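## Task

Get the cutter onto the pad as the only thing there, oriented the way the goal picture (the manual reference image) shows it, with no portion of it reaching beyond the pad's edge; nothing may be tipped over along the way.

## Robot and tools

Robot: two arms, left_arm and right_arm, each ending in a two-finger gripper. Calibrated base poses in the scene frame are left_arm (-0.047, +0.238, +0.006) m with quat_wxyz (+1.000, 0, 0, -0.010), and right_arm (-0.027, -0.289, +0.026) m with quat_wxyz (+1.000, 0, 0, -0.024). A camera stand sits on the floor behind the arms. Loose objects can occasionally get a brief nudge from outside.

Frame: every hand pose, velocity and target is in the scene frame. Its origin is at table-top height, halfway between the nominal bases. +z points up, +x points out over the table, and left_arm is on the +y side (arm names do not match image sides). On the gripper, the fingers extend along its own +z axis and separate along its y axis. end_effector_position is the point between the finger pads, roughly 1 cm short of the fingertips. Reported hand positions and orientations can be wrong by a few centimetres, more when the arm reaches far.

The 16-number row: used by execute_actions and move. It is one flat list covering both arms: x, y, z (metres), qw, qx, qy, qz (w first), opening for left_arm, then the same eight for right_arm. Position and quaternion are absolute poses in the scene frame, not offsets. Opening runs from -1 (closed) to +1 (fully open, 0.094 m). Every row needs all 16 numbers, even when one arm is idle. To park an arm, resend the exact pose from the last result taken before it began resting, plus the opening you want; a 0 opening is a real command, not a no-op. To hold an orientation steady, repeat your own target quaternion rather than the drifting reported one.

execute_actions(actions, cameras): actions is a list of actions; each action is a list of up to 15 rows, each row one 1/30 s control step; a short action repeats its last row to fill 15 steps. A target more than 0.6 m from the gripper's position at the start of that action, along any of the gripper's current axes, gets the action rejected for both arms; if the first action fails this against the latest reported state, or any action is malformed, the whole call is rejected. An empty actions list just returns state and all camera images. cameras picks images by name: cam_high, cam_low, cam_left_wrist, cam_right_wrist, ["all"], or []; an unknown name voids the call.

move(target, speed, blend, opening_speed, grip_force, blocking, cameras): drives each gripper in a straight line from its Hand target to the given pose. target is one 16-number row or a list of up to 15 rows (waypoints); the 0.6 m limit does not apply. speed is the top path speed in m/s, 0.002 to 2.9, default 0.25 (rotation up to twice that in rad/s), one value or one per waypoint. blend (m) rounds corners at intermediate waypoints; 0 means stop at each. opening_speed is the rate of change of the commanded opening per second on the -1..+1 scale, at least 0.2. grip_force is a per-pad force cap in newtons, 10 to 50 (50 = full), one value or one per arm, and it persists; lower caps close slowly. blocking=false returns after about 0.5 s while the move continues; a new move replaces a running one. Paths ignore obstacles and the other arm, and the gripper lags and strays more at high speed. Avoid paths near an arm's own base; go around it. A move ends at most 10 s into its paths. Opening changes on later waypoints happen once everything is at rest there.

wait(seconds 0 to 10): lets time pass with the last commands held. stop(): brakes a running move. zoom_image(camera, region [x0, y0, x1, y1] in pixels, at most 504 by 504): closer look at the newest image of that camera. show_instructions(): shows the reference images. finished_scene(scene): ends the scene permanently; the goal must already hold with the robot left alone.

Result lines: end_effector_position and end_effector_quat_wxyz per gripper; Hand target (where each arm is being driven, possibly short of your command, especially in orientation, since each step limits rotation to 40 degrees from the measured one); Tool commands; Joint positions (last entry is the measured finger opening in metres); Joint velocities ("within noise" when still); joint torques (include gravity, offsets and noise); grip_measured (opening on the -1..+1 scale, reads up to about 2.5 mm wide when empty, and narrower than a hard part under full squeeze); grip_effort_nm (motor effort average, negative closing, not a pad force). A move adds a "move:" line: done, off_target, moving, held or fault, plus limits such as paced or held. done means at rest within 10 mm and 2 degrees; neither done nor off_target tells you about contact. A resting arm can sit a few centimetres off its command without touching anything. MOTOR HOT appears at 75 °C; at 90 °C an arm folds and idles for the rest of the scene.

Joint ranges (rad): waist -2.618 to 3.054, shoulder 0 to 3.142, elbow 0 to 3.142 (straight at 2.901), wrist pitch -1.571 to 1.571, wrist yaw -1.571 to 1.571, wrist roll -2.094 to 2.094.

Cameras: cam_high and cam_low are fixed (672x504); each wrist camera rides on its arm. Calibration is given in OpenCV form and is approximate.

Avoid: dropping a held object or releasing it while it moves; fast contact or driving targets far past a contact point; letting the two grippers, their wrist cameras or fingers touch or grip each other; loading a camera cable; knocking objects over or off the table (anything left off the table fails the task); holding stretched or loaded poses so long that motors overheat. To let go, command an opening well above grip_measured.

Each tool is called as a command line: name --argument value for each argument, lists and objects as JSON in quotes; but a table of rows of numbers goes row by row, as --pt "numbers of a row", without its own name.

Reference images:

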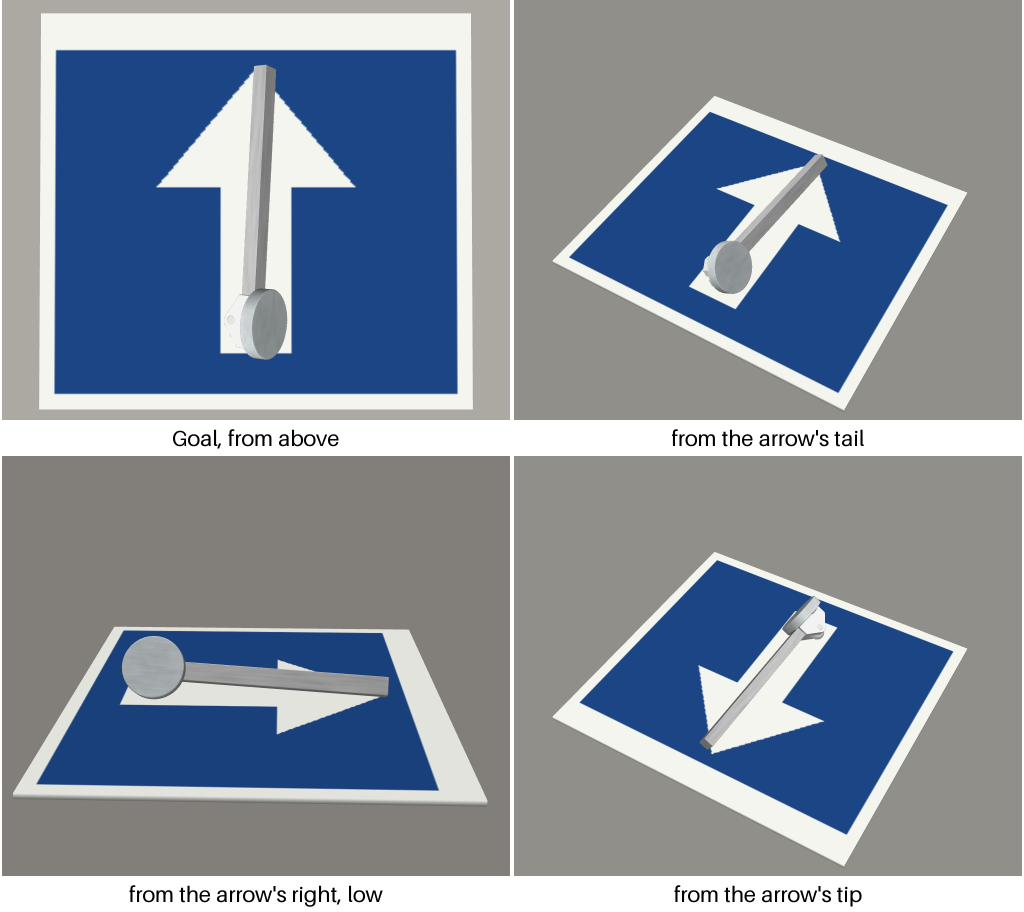

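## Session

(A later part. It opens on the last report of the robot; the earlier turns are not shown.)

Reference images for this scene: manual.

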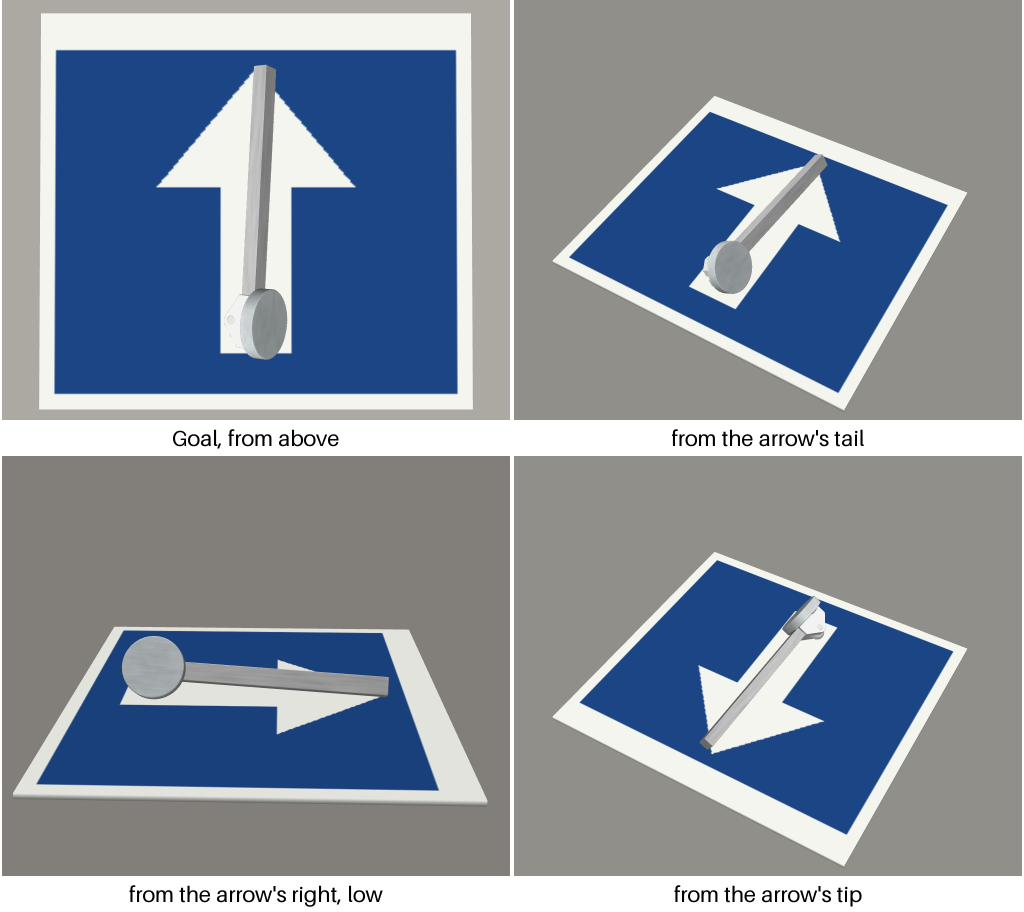

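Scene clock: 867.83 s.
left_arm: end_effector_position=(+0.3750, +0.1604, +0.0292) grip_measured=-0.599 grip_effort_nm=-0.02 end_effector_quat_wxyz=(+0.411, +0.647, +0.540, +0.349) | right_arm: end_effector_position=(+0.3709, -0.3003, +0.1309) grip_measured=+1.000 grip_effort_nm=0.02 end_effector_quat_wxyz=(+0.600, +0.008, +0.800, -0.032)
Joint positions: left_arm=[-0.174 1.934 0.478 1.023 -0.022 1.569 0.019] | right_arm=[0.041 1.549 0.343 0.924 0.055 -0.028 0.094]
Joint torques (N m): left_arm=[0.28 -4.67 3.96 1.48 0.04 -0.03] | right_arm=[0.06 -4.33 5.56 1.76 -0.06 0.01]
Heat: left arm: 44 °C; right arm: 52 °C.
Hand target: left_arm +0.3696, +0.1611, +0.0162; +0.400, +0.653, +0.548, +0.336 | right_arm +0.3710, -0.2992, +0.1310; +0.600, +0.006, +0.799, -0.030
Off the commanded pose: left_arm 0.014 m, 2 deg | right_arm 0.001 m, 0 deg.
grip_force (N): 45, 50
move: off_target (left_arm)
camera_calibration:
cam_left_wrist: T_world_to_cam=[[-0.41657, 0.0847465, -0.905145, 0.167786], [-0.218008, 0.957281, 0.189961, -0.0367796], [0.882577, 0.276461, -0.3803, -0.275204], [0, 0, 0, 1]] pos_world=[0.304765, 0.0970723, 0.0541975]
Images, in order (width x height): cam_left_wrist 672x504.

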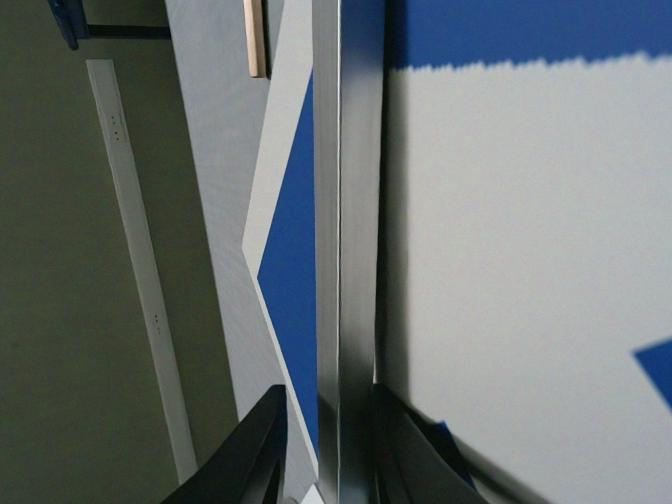

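wait --seconds 0.1 --cameras '["cam_low", "cam_left_wrist", "cam_high"]'

zoom_image --camera "cam_low" --region '[370, 180, 470, 235]'

zoom_image --camera "cam_left_wrist" --region '[240, 350, 460, 504]'

zoom_image --camera "cam_high" --region '[280, 210, 390, 310]'

Scene clock: 940.63 s.
left_arm: end_effector_position=(+0.3750, +0.1604, +0.0293) grip_measured=-0.599 grip_effort_nm=-0.02 end_effector_quat_wxyz=(+0.411, +0.646, +0.540, +0.349) | right_arm: end_effector_position=(+0.3709, -0.3003, +0.1309) grip_measured=+1.000 grip_effort_nm=0.02 end_effector_quat_wxyz=(+0.600, +0.008, +0.800, -0.032)
Joint positions: left_arm=[-0.174 1.934 0.478 1.024 -0.022 1.569 0.019] | right_arm=[0.041 1.549 0.343 0.924 0.055 -0.028 0.094]
Joint torques (N m): left_arm=[0.16 -4.45 4.01 1.43 0.04 0.01] | right_arm=[0.06 -4.34 5.52 1.75 -0.07 0.02]
Heat: left arm: 45 °C; right arm: 52 °C.
Hand target: left_arm +0.3697, +0.1611, +0.0163; +0.400, +0.653, +0.548, +0.336 | right_arm +0.3710, -0.2992, +0.1310; +0.600, +0.006, +0.799, -0.030
Tool commands: left_gripper/opening=-0.6 right_gripper/opening=+1.0
Off the commanded pose: left_arm 0.014 m, 2 deg | right_arm 0.001 m, 0 deg.
grip_force (N): 45, 50
wait: 0.10 s; at rest from the start
camera_calibration:
cam_left_wrist: T_world_to_cam=[[-0.416246, 0.0846173, -0.905306, 0.1678], [-0.218133, 0.95729, 0.189771, -0.0367511], [0.882699, 0.276469, -0.380011, -0.275219], [0, 0, 0, 1]] pos_world=[0.304765, 0.0970723, 0.0542984]
Images, in order (width x height): cam_high 672x504, cam_low 672x504, cam_left_wrist 672x504.

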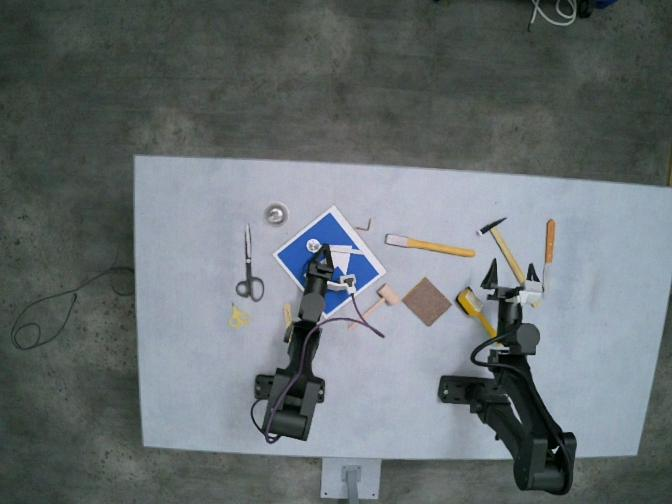

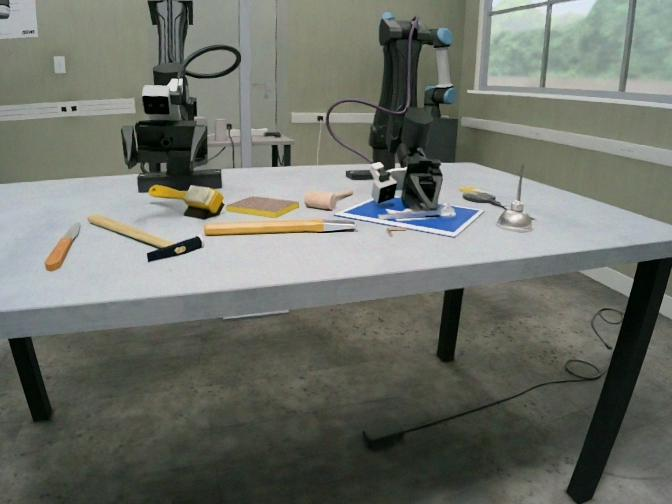

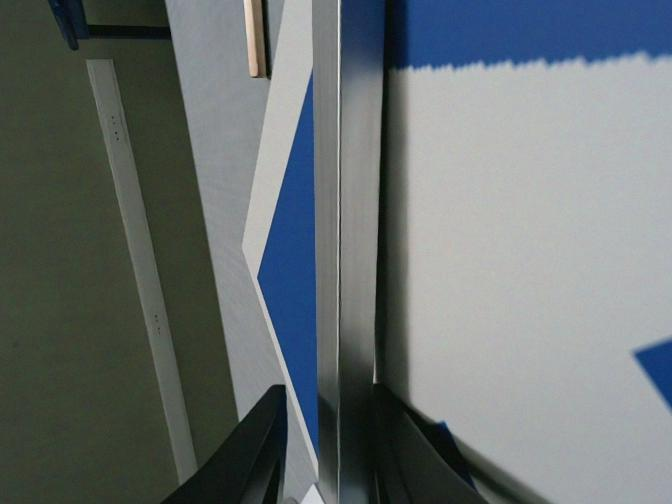

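Scaled by 5.040 from the camera's 672x504 image, which has a finer 960x720 frame.

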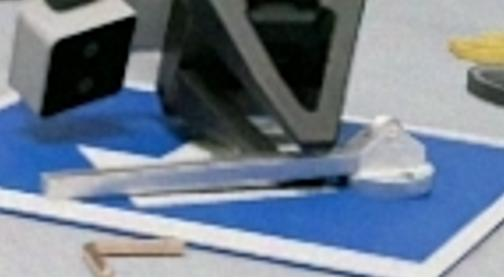

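Scaled by 2.291 from the camera's 672x504 image, which has a finer 960x720 frame.

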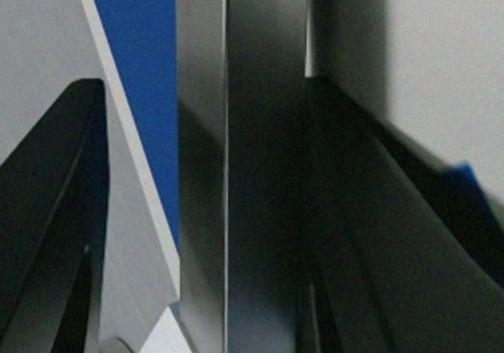

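Scaled by 4.582 from the camera's 672x504 image, which has a finer 960x720 frame.

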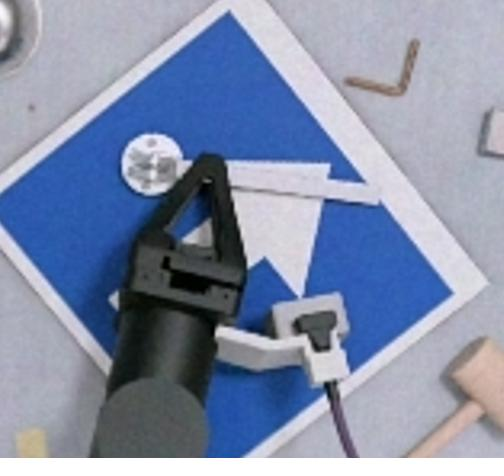

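move --target '[0.3735, 0.1603, 0.0260, 0.4002, 0.6531, 0.5480, 0.3359, -0.6, 0.371, -0.2991, 0.131, 0.6, 0.006, 0.799, -0.03, 1]' --speed 0.02

move --target '[0.3735, 0.1603, 0.0260, 0.4002, 0.6531, 0.5480, 0.3359, -0.88, 0.371, -0.2991, 0.131, 0.6, 0.006, 0.799, -0.03, 1]' --opening_speed 0.3 --cameras '["cam_left_wrist", "cam_low", "cam_high"]'

zoom_image --camera "cam_low" --region '[370, 180, 470, 235]'

zoom_image --camera "cam_left_wrist" --region '[240, 300, 460, 504]'

Scene clock: 960.47 s.
left_arm: end_effector_position=(+0.3745, +0.1605, +0.0288) grip_measured=-0.599 grip_effort_nm=-0.02 end_effector_quat_wxyz=(+0.409, +0.647, +0.541, +0.348) | right_arm: end_effector_position=(+0.3709, -0.3003, +0.1309) grip_measured=+1.000 grip_effort_nm=0.02 end_effector_quat_wxyz=(+0.600, +0.008, +0.800, -0.032)
Joint positions: left_arm=[-0.174 1.931 0.478 1.016 -0.022 1.569 0.019] | right_arm=[0.041 1.549 0.343 0.924 0.055 -0.028 0.094]
Joint torques (N m): left_arm=[0.03 -7.58 5.34 0.95 0.06 -0.03] | right_arm=[0.05 -4.31 5.55 1.76 -0.06 0.02]
Heat: left arm: 45 °C; right arm: 52 °C.
Hand target: left_arm +0.3733, +0.1604, +0.0260; +0.401, +0.653, +0.548, +0.337 | right_arm +0.3710, -0.2992, +0.1310; +0.600, +0.006, +0.799, -0.030
Off the commanded pose: left_arm 0.003 m, 2 deg | right_arm 0.001 m, 0 deg.
grip_force (N): 45, 50
move: done

Scene clock: 961.60 s.
left_arm: end_effector_position=(+0.3748, +0.1604, +0.0284) grip_measured=-0.853 grip_effort_nm=-0.88 end_effector_quat_wxyz=(+0.406, +0.651, +0.539, +0.348) | right_arm: end_effector_position=(+0.3709, -0.3003, +0.1309) grip_measured=+1.000 grip_effort_nm=0.03 end_effector_quat_wxyz=(+0.600, +0.008, +0.800, -0.032)
Joint positions: left_arm=[-0.174 1.929 0.482 1.004 -0.022 1.578 0.007] | right_arm=[0.041 1.549 0.343 0.924 0.055 -0.028 0.094]
Joint torques (N m): left_arm=[0.12 -7.5 4.88 1.07 0.06 -0.11] | right_arm=[0.06 -4.34 5.56 1.75 -0.07 0.01]
Heat: left arm: 44 °C; right arm: 52 °C.
Hand target: left_arm +0.3734, +0.1604, +0.0260; +0.401, +0.653, +0.548, +0.337 | right_arm +0.3710, -0.2992, +0.1310; +0.600, +0.006, +0.799, -0.030
Off the commanded pose: left_arm 0.003 m, 2 deg | right_arm 0.001 m, 0 deg.
grip_force (N): 45, 50
move: done
camera_calibration:
cam_left_wrist: T_world_to_cam=[[-0.4233, 0.0957788, -0.900913, 0.167587], [-0.212683, 0.956103, 0.201577, -0.0388752], [0.880672, 0.276936, -0.384347, -0.274647], [0, 0, 0, 1]] pos_world=[0.304546, 0.0971772, 0.053258]
Images, in order (width x height): cam_high 672x504, cam_low 672x504, cam_left_wrist 672x504.

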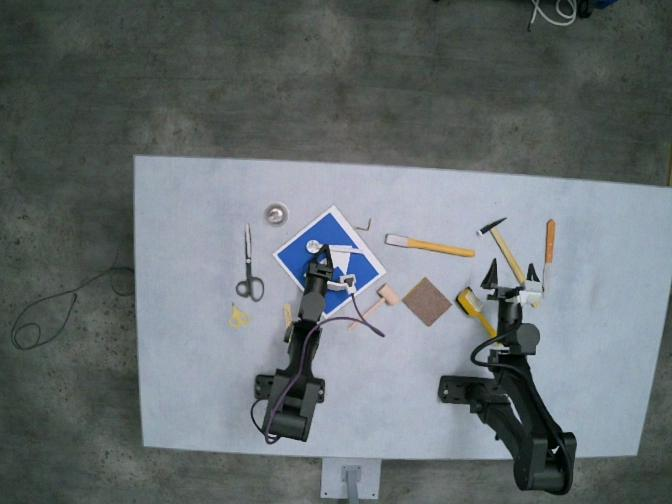

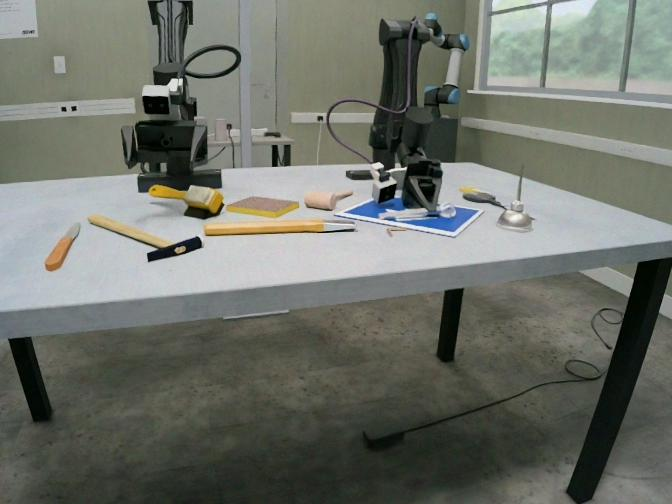

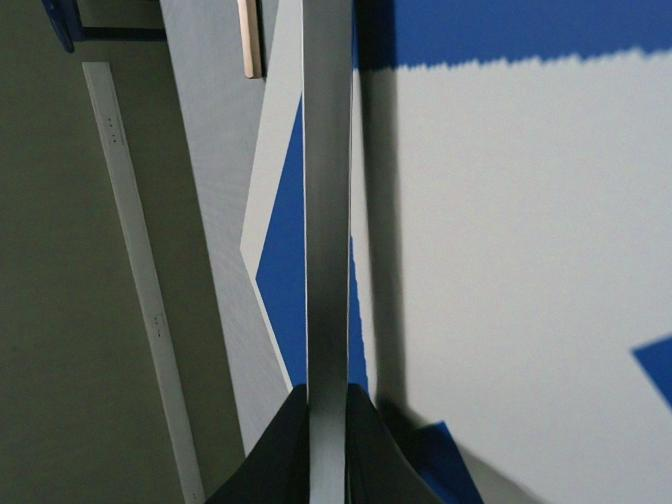

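Scaled by 5.040 from the camera's 672x504 image, which has a finer 960x720 frame.

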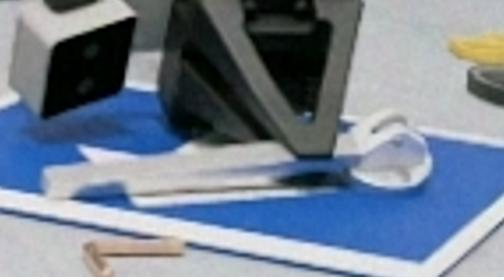

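Scaled by 2.291 from the camera's 672x504 image, which has a finer 960x720 frame.

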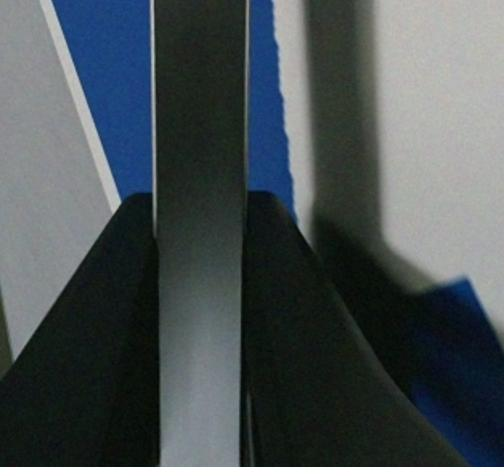

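move --pt "0.3720 0.1610 0.070 0.4002 0.6531 0.5480 0.3359 -0.92 0.371 -0.2991 0.131 0.6 0.006 0.799 -0.03 1" --pt "0.360 0.163 0.12 0.4002 0.6531 0.5480 0.3359 -0.92 0.371 -0.2991 0.131 0.6 0.006 0.799 -0.03 1" --speed '[0.05, 0.12]' --blend '[0.02, 0]' --cameras '["cam_left_wrist", "cam_low"]'

zoom_image --camera "cam_low" --region '[360, 140, 480, 235]'

Scene clock: 984.60 s.
left_arm: end_effector_position=(+0.3431, +0.1667, +0.0851) grip_measured=-0.853 grip_effort_nm=-0.90 end_effector_quat_wxyz=(+0.363, +0.677, +0.559, +0.313) | right_arm: end_effector_position=(+0.3709, -0.3003, +0.1309) grip_measured=+1.000 grip_effort_nm=0.03 end_effector_quat_wxyz=(+0.600, +0.008, +0.800, -0.032)
Joint positions: left_arm=[-0.174 1.48 0.519 0.389 -0.022 1.578 0.007] | right_arm=[0.041 1.549 0.343 0.924 0.055 -0.028 0.094]
Joint torques (N m): left_arm=[0.23 -6.76 10.39 1.72 0.04 -0.12] | right_arm=[0.06 -4.36 5.53 1.75 -0.06 0.02]
Heat: left arm: 43 °C; right arm: 52 °C.
Hand target: left_arm +0.3583, +0.1634, +0.1203; +0.400, +0.653, +0.548, +0.336 | right_arm +0.3710, -0.2992, +0.1310; +0.600, +0.006, +0.799, -0.030
Off the commanded pose: left_arm 0.039 m, 6 deg | right_arm 0.001 m, 0 deg.
grip_force (N): 45, 50
move: off_target (left_arm)
camera_calibration:
cam_left_wrist: T_world_to_cam=[[-0.533429, 0.117473, -0.837648, 0.233417], [-0.184013, 0.950474, 0.250478, -0.0760915], [0.825586, 0.28775, -0.485394, -0.2009], [0, 0, 0, 1]] pos_world=[0.27637, 0.102712, 0.117065]
Images, in order (width x height): cam_low 672x504, cam_left_wrist 672x504.

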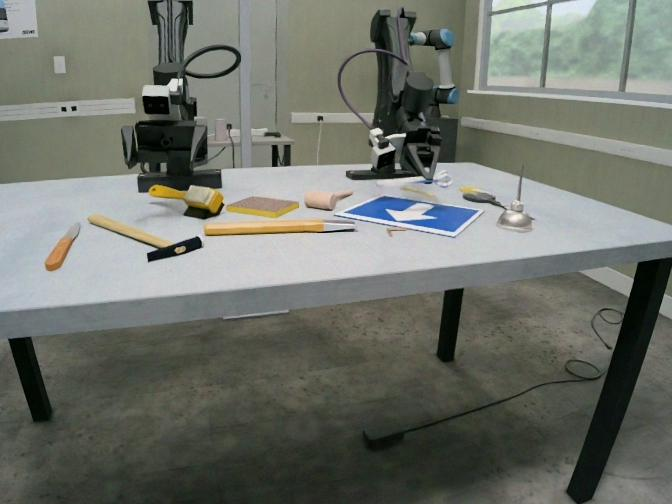

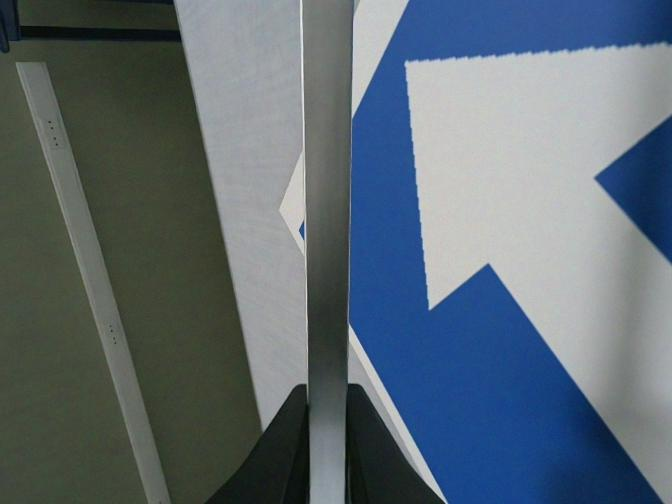

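Scaled by 4.200 from the camera's 672x504 image, which has a finer 960x720 frame.

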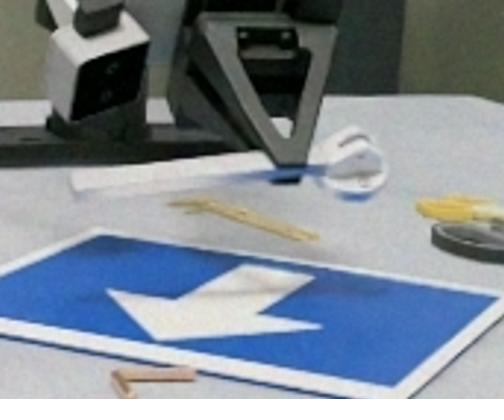

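move --pt "0.350 0.165 0.15 0.1057 0.5995 0.7813 0.1377 -0.92 0.371 -0.2991 0.131 0.6 0.006 0.799 -0.03 1" --pt "0.325 0.168 0.12 -0.0986 0.4109 0.8813 -0.2115 -0.92 0.371 -0.2991 0.131 0.6 0.006 0.799 -0.03 1" --speed '[0.25, 0.25]' --blend '[0.03, 0]' --cameras '["cam_left_wrist", "cam_low", "cam_high"]'

zoom_image --camera "cam_low" --region '[350, 120, 480, 235]'

Scene clock: 993.30 s.
left_arm: end_effector_position=(+0.3313, +0.1710, +0.1200) grip_measured=-0.853 grip_effort_nm=-0.90 end_effector_quat_wxyz=(-0.017, +0.412, +0.896, -0.164) | right_arm: end_effector_position=(+0.3709, -0.3003, +0.1309) grip_measured=+1.000 grip_effort_nm=0.03 end_effector_quat_wxyz=(+0.600, +0.008, +0.800, -0.032)
Joint positions: left_arm=[-0.023 2.167 1.995 -1.559 0.292 0.842 0.007] | right_arm=[0.041 1.549 0.343 0.924 0.055 -0.028 0.094]
Joint torques (N m): left_arm=[0.69 -9.68 6.17 -0.44 0.47 -0.01] | right_arm=[0.06 -4.33 5.56 1.76 -0.06 0.01]
Heat: left arm: 42 °C; right arm: 52 °C.
Hand target: left_arm +0.3249, +0.1680, +0.1198; -0.026, +0.404, +0.895, -0.184 | right_arm +0.3710, -0.2992, +0.1310; +0.600, +0.006, +0.799, -0.030
Off the commanded pose: left_arm 0.007 m, 11 deg | right_arm 0.001 m, 0 deg.
joint sent to its limit (left arm) — joint 4 (wrist pitch), lower limit. The joint targets are off in orientation, not in position.
grip_force (N): 45, 50
move: off_target (left_arm)
camera_calibration:
cam_left_wrist: T_world_to_cam=[[-0.735139, -0.601079, 0.313488, 0.30747], [-0.522902, 0.797072, 0.302076, 0.0412483], [-0.431444, 0.0581449, -0.900264, 0.330021], [0, 0, 0, 1]] pos_world=[0.389987, 0.132747, 0.188258]
Images, in order (width x height): cam_high 672x504, cam_low 672x504, cam_left_wrist 672x504.

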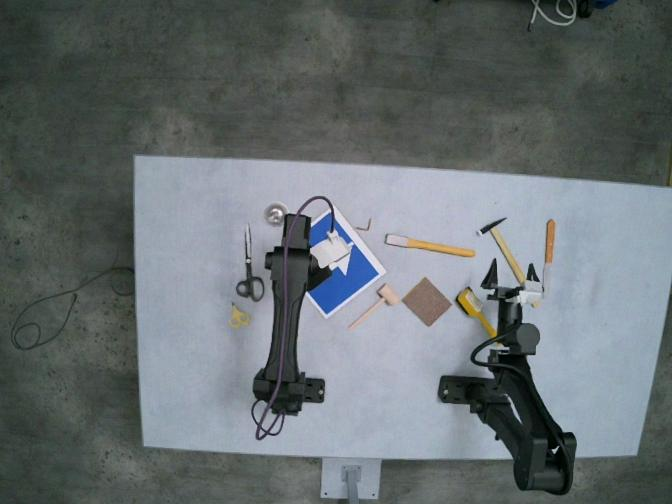

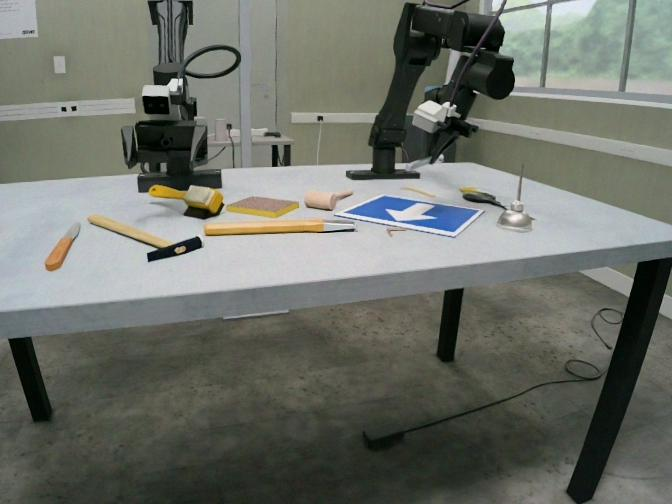

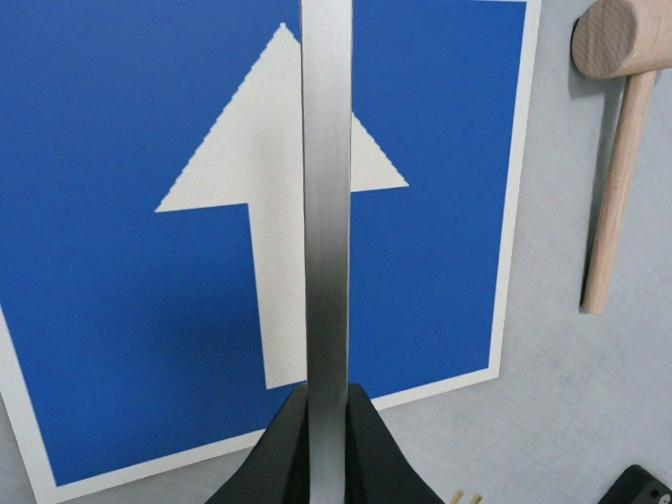

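Scaled by 3.877 from the camera's 672x504 image, which has a finer 960x720 frame.

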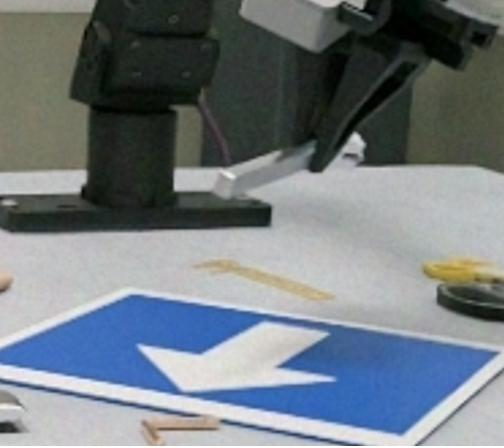

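move --pt "0.322 0.167 0.07 -0.0986 0.4109 0.8813 -0.2115 -0.92 0.371 -0.2991 0.131 0.6 0.006 0.799 -0.03 1" --speed 0.08 --cameras '["cam_left_wrist", "cam_low", "cam_high"]'

zoom_image --camera "cam_low" --region '[350, 120, 480, 235]'

Scene clock: 1002.67 s.
left_arm: end_effector_position=(+0.3265, +0.1711, +0.0670) grip_measured=-0.853 grip_effort_nm=-0.90 end_effector_quat_wxyz=(-0.083, +0.409, +0.888, -0.193) | right_arm: end_effector_position=(+0.3709, -0.3003, +0.1309) grip_measured=+1.000 grip_effort_nm=0.03 end_effector_quat_wxyz=(+0.600, +0.008, +0.800, -0.032)
Joint positions: left_arm=[-0.023 2.315 1.995 -1.561 0.292 0.864 0.007] | right_arm=[0.041 1.549 0.343 0.924 0.055 -0.028 0.094]
Joint torques (N m): left_arm=[0.09 -10.7 6.27 -0.63 0.37 0.13] | right_arm=[0.06 -4.34 5.55 1.75 -0.06 0]
Heat: left arm: 41 °C; right arm: 52 °C.
Hand target: left_arm +0.3219, +0.1670, +0.0698; -0.087, +0.410, +0.884, -0.207 | right_arm +0.3710, -0.2992, +0.1310; +0.600, +0.006, +0.799, -0.030
Off the commanded pose: left_arm 0.007 m, 3 deg | right_arm 0.001 m, 0 deg.
joint sent to its limit (left arm) — joint 4 (wrist pitch), lower limit. The joint targets still meet the commanded pose.
grip_force (N): 45, 50
move: off_target (left_arm)
camera_calibration:
cam_left_wrist: T_world_to_cam=[[-0.695122, -0.586659, 0.415496, 0.298283], [-0.45817, 0.806908, 0.372799, 0.0271225], [-0.553973, 0.0687729, -0.829689, 0.313632], [0, 0, 0, 1]] pos_world=[0.393514, 0.131536, 0.12617]
Images, in order (width x height): cam_high 672x504, cam_low 672x504, cam_left_wrist 672x504.

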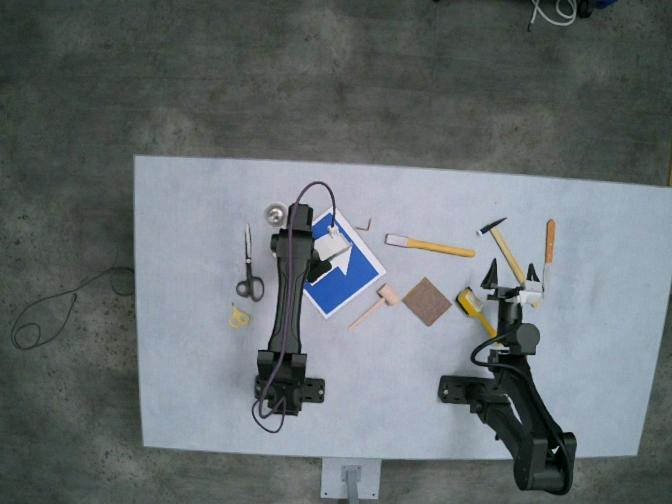

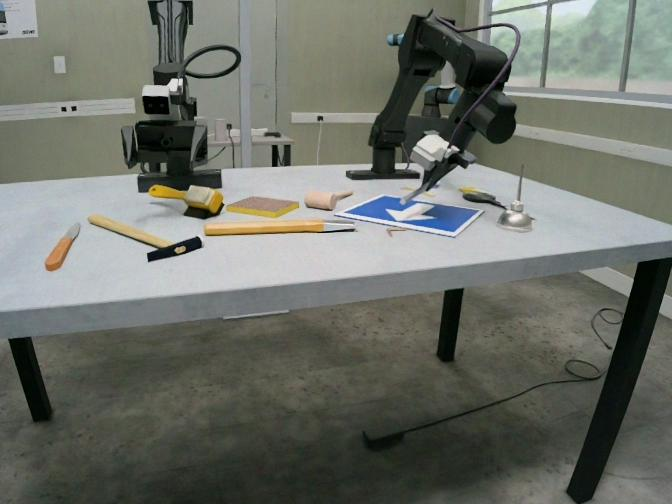

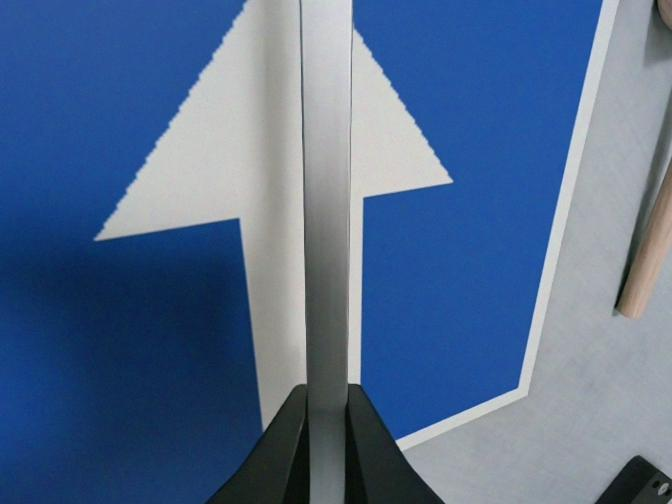

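Scaled by 3.877 from the camera's 672x504 image, which has a finer 960x720 frame.

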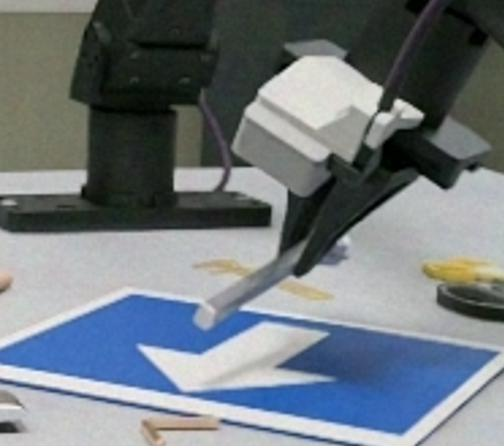

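move --pt "0.321 0.166 0.04 -0.0986 0.4109 0.8813 -0.2115 -0.92 0.371 -0.2991 0.131 0.6 0.006 0.799 -0.03 1" --speed 0.06 --cameras '["cam_left_wrist", "cam_low", "cam_high"]'

zoom_image --camera "cam_low" --region '[350, 150, 480, 240]'

zoom_image --camera "cam_high" --region '[270, 200, 390, 320]'

Scene clock: 1035.97 s.
left_arm: end_effector_position=(+0.3229, +0.1712, +0.0408) grip_measured=-0.853 grip_effort_nm=-0.90 end_effector_quat_wxyz=(-0.101, +0.407, +0.885, -0.201) | right_arm: end_effector_position=(+0.3709, -0.3003, +0.1309) grip_measured=+1.000 grip_effort_nm=0.03 end_effector_quat_wxyz=(+0.600, +0.008, +0.800, -0.032)
Joint positions: left_arm=[-0.023 2.36 1.955 -1.517 0.292 0.87 0.007] | right_arm=[0.041 1.549 0.343 0.924 0.055 -0.028 0.094]
Joint torques (N m): left_arm=[-0.43 -10.92 5.19 -0.5 0.36 0.17] | right_arm=[0.06 -4.34 5.55 1.75 -0.06 0.02]
Heat: left arm: 41 °C; right arm: 52 °C.
Hand target: left_arm +0.3210, +0.1661, +0.0400; -0.099, +0.411, +0.881, -0.211 | right_arm +0.3710, -0.2992, +0.1310; +0.600, +0.006, +0.799, -0.030
Off the commanded pose: left_arm 0.006 m, 1 deg | right_arm 0.001 m, 0 deg.
grip_force (N): 45, 50
move: done
camera_calibration:
cam_left_wrist: T_world_to_cam=[[-0.680771, -0.583349, 0.443006, 0.300353], [-0.438968, 0.809062, 0.390802, 0.0277754], [-0.586393, 0.071581, -0.806858, 0.299023], [0, 0, 0, 1]] pos_world=[0.392009, 0.131334, 0.0973559]
Images, in order (width x height): cam_high 672x504, cam_low 672x504, cam_left_wrist 672x504.

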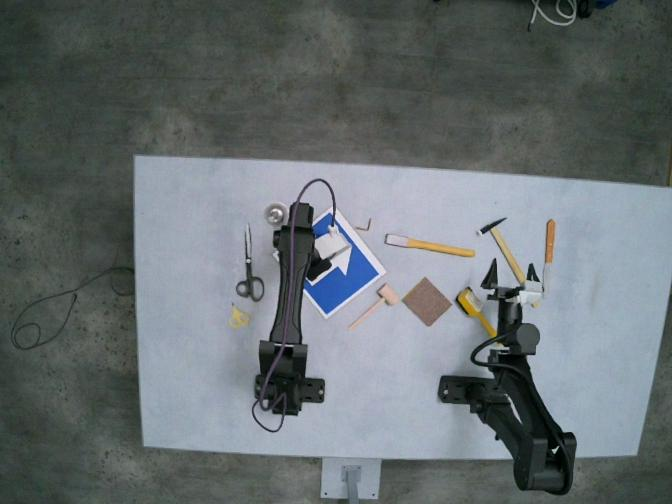

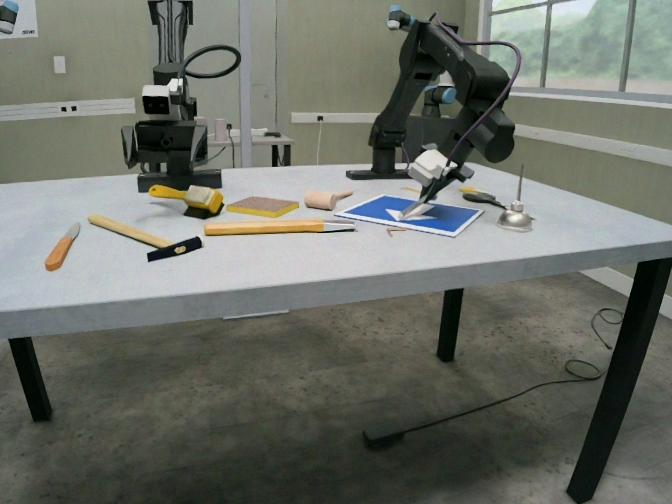

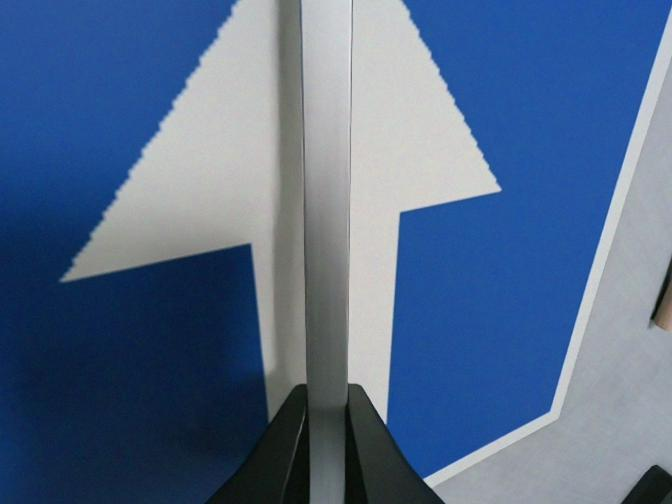

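Scaled by 3.877 from the camera's 672x504 image, which has a finer 960x720 frame.

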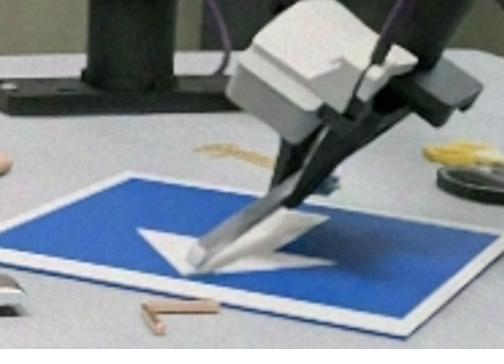

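Scaled by 4.200 from the camera's 672x504 image, which has a finer 960x720 frame.

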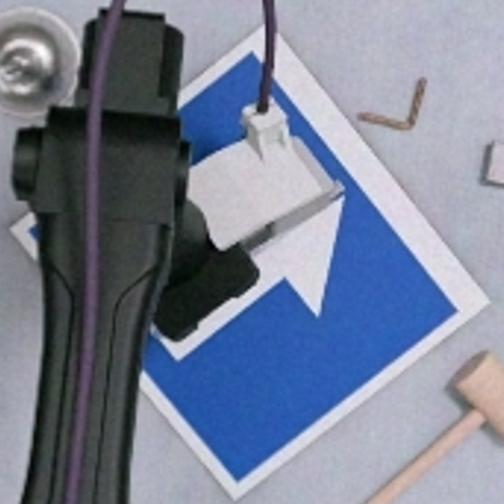

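move --pt "0.3125 0.1585 0.034 -0.1057 0.4091 0.8774 -0.2269 -0.92 0.371 -0.2991 0.131 0.6 0.006 0.799 -0.03 1" --speed 0.05 --cameras '["cam_left_wrist", "cam_low", "cam_high"]'

zoom_image --camera "cam_low" --region '[350, 150, 480, 240]'

zoom_image --camera "cam_high" --region '[310, 210, 390, 290]'

Scene clock: 1050.87 s.
left_arm: end_effector_position=(+0.3155, +0.1654, +0.0349) grip_measured=-0.853 grip_effort_nm=-0.90 end_effector_quat_wxyz=(-0.107, +0.405, +0.882, -0.216) | right_arm: end_effector_position=(+0.3709, -0.3003, +0.1309) grip_measured=+1.000 grip_effort_nm=0.03 end_effector_quat_wxyz=(+0.600, +0.008, +0.800, -0.032)
Joint positions: left_arm=[-0.028 2.36 1.918 -1.505 0.317 0.873 0.007] | right_arm=[0.041 1.549 0.343 0.924 0.055 -0.028 0.094]
Joint torques (N m): left_arm=[-0.65 -10.97 4.89 -0.52 0.36 0.13] | right_arm=[0.06 -4.33 5.52 1.76 -0.06 0.02]
Heat: left arm: 42 °C; right arm: 53 °C.
Hand target: left_arm +0.3126, +0.1586, +0.0340; -0.106, +0.409, +0.877, -0.227 | right_arm +0.3710, -0.2992, +0.1310; +0.600, +0.006, +0.799, -0.030
Off the commanded pose: left_arm 0.008 m, 1 deg | right_arm 0.001 m, 0 deg.
grip_force (N): 45, 50
move: done
camera_calibration:
cam_left_wrist: T_world_to_cam=[[-0.669134, -0.573156, 0.473024, 0.28812], [-0.429621, 0.817723, 0.383087, 0.0273513], [-0.606371, 0.0531151, -0.793406, 0.299174], [0, 0, 0, 1]] pos_world=[0.385952, 0.126881, 0.0906011]
Images, in order (width x height): cam_high 672x504, cam_low 672x504, cam_left_wrist 672x504.

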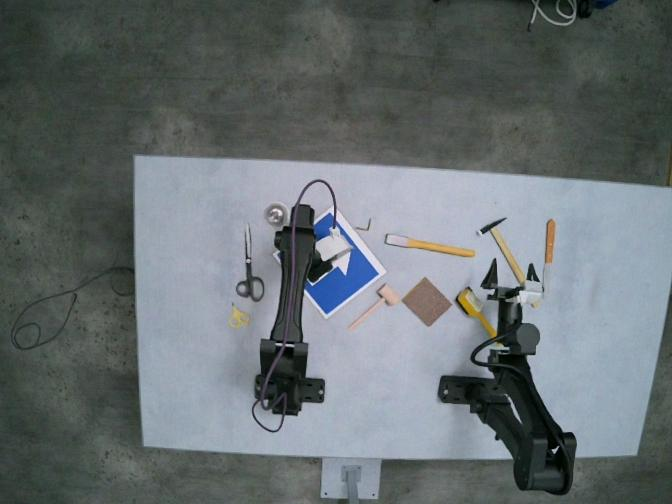

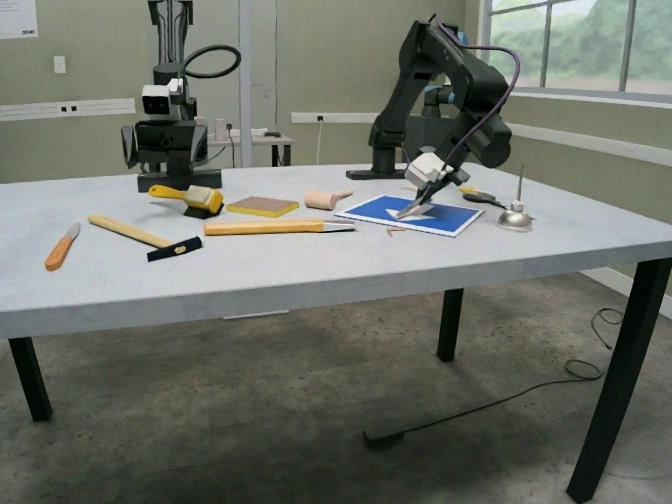

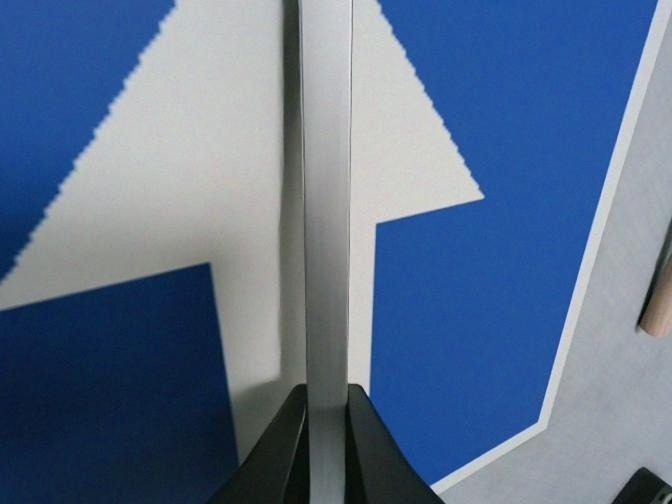

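Scaled by 3.877 from the camera's 672x504 image, which has a finer 960x720 frame.

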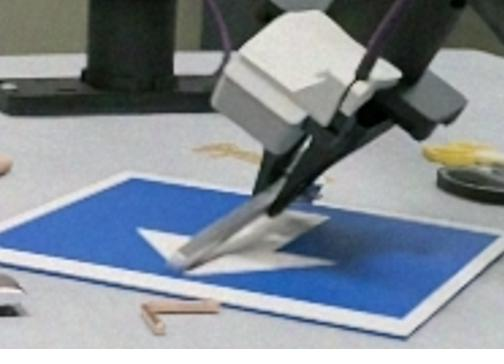

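Scaled by 6.300 from the camera's 672x504 image, which has a finer 960x720 frame.

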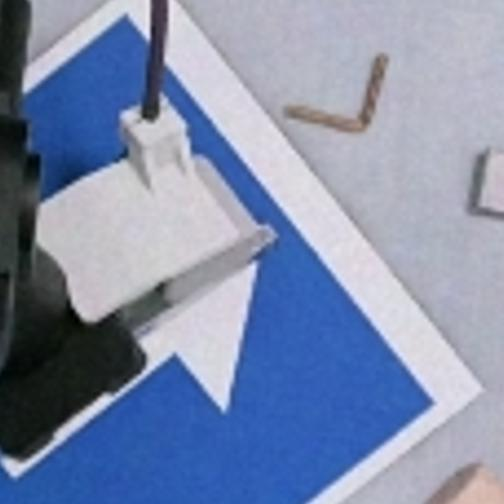

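move --pt "0.3125 0.1585 0.022 -0.1057 0.4091 0.8774 -0.2269 -0.92 0.371 -0.2991 0.131 0.6 0.006 0.799 -0.03 1" --speed 0.03 --cameras '["cam_left_wrist", "cam_low", "cam_high"]'

zoom_image --camera "cam_low" --region '[350, 150, 480, 240]'

zoom_image --camera "cam_high" --region '[310, 210, 390, 290]'

Scene clock: 1062.13 s.
left_arm: end_effector_position=(+0.3148, +0.1622, +0.0301) grip_measured=-0.853 grip_effort_nm=-0.90 end_effector_quat_wxyz=(-0.102, +0.407, +0.879, -0.225) | right_arm: end_effector_position=(+0.3709, -0.3003, +0.1309) grip_measured=+1.000 grip_effort_nm=0.02 end_effector_quat_wxyz=(+0.600, +0.008, +0.800, -0.032)
Joint positions: left_arm=[-0.028 2.36 1.894 -1.48 0.336 0.883 0.007] | right_arm=[0.041 1.549 0.343 0.924 0.055 -0.028 0.094]
Joint torques (N m): left_arm=[-0.94 -10.26 4.33 -0.43 0.21 -0.02] | right_arm=[0.06 -4.34 5.56 1.76 -0.06 0.02]
Heat: left arm: 43 °C; right arm: 53 °C.
Hand target: left_arm +0.3123, +0.1586, +0.0221; -0.106, +0.409, +0.877, -0.227 | right_arm +0.3710, -0.2992, +0.1310; +0.600, +0.006, +0.799, -0.030
Off the commanded pose: left_arm 0.009 m, 1 deg | right_arm 0.001 m, 0 deg.
grip_force (N): 45, 50
move: done
camera_calibration:
cam_left_wrist: T_world_to_cam=[[-0.671667, -0.562012, 0.482708, 0.286807], [-0.429784, 0.826299, 0.364026, 0.0308085], [-0.603448, 0.0370441, -0.796541, 0.296922], [0, 0, 0, 1]] pos_world=[0.385057, 0.124733, 0.086852]
Images, in order (width x height): cam_high 672x504, cam_low 672x504, cam_left_wrist 672x504.

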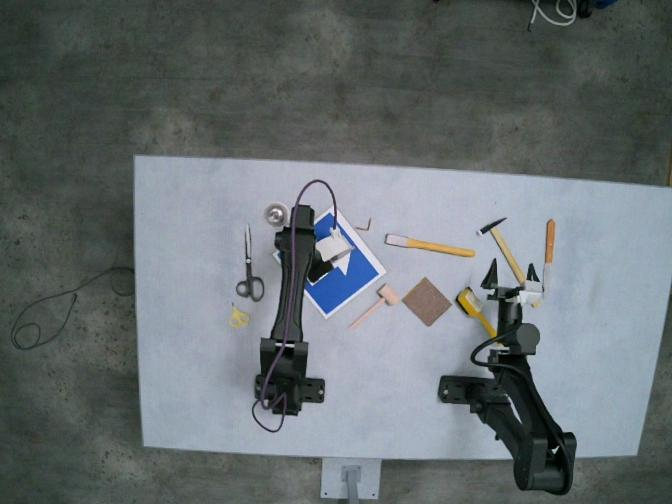

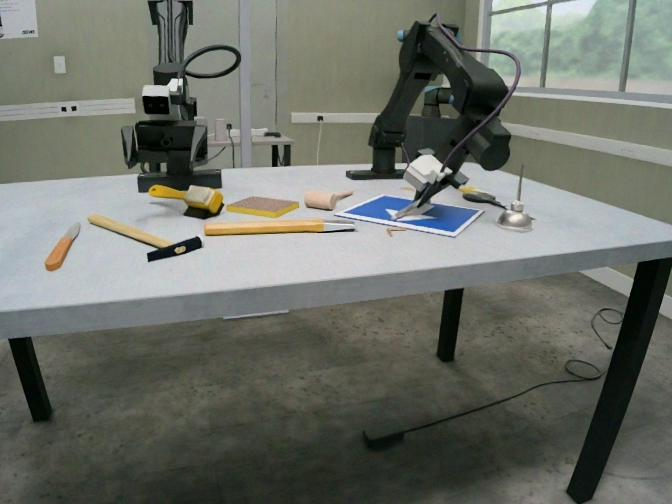

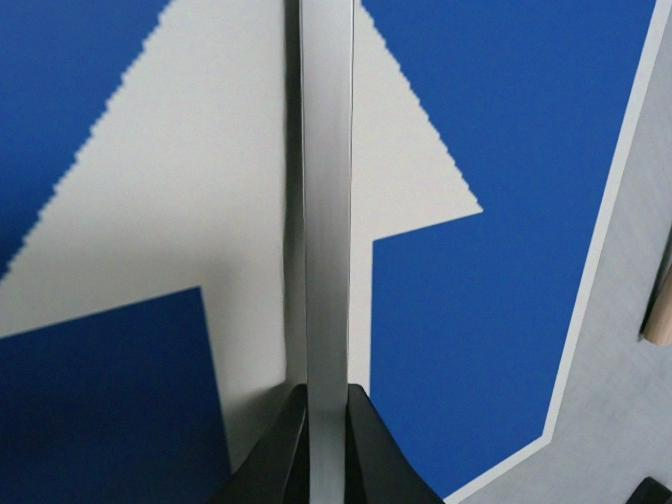

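Scaled by 3.877 from the camera's 672x504 image, which has a finer 960x720 frame.

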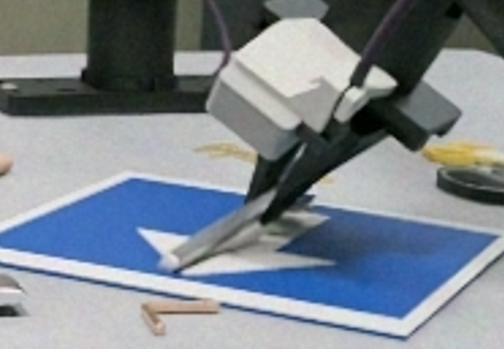

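Scaled by 6.300 from the camera's 672x504 image, which has a finer 960x720 frame.

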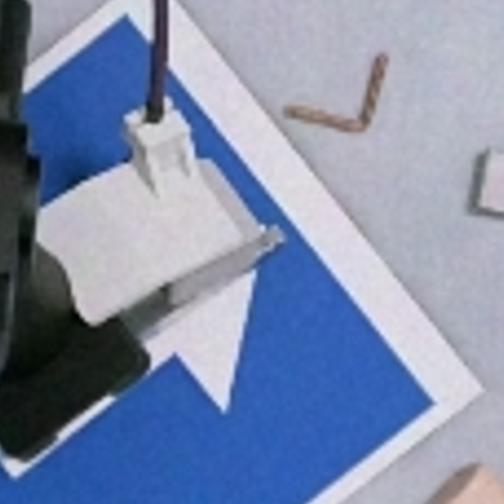

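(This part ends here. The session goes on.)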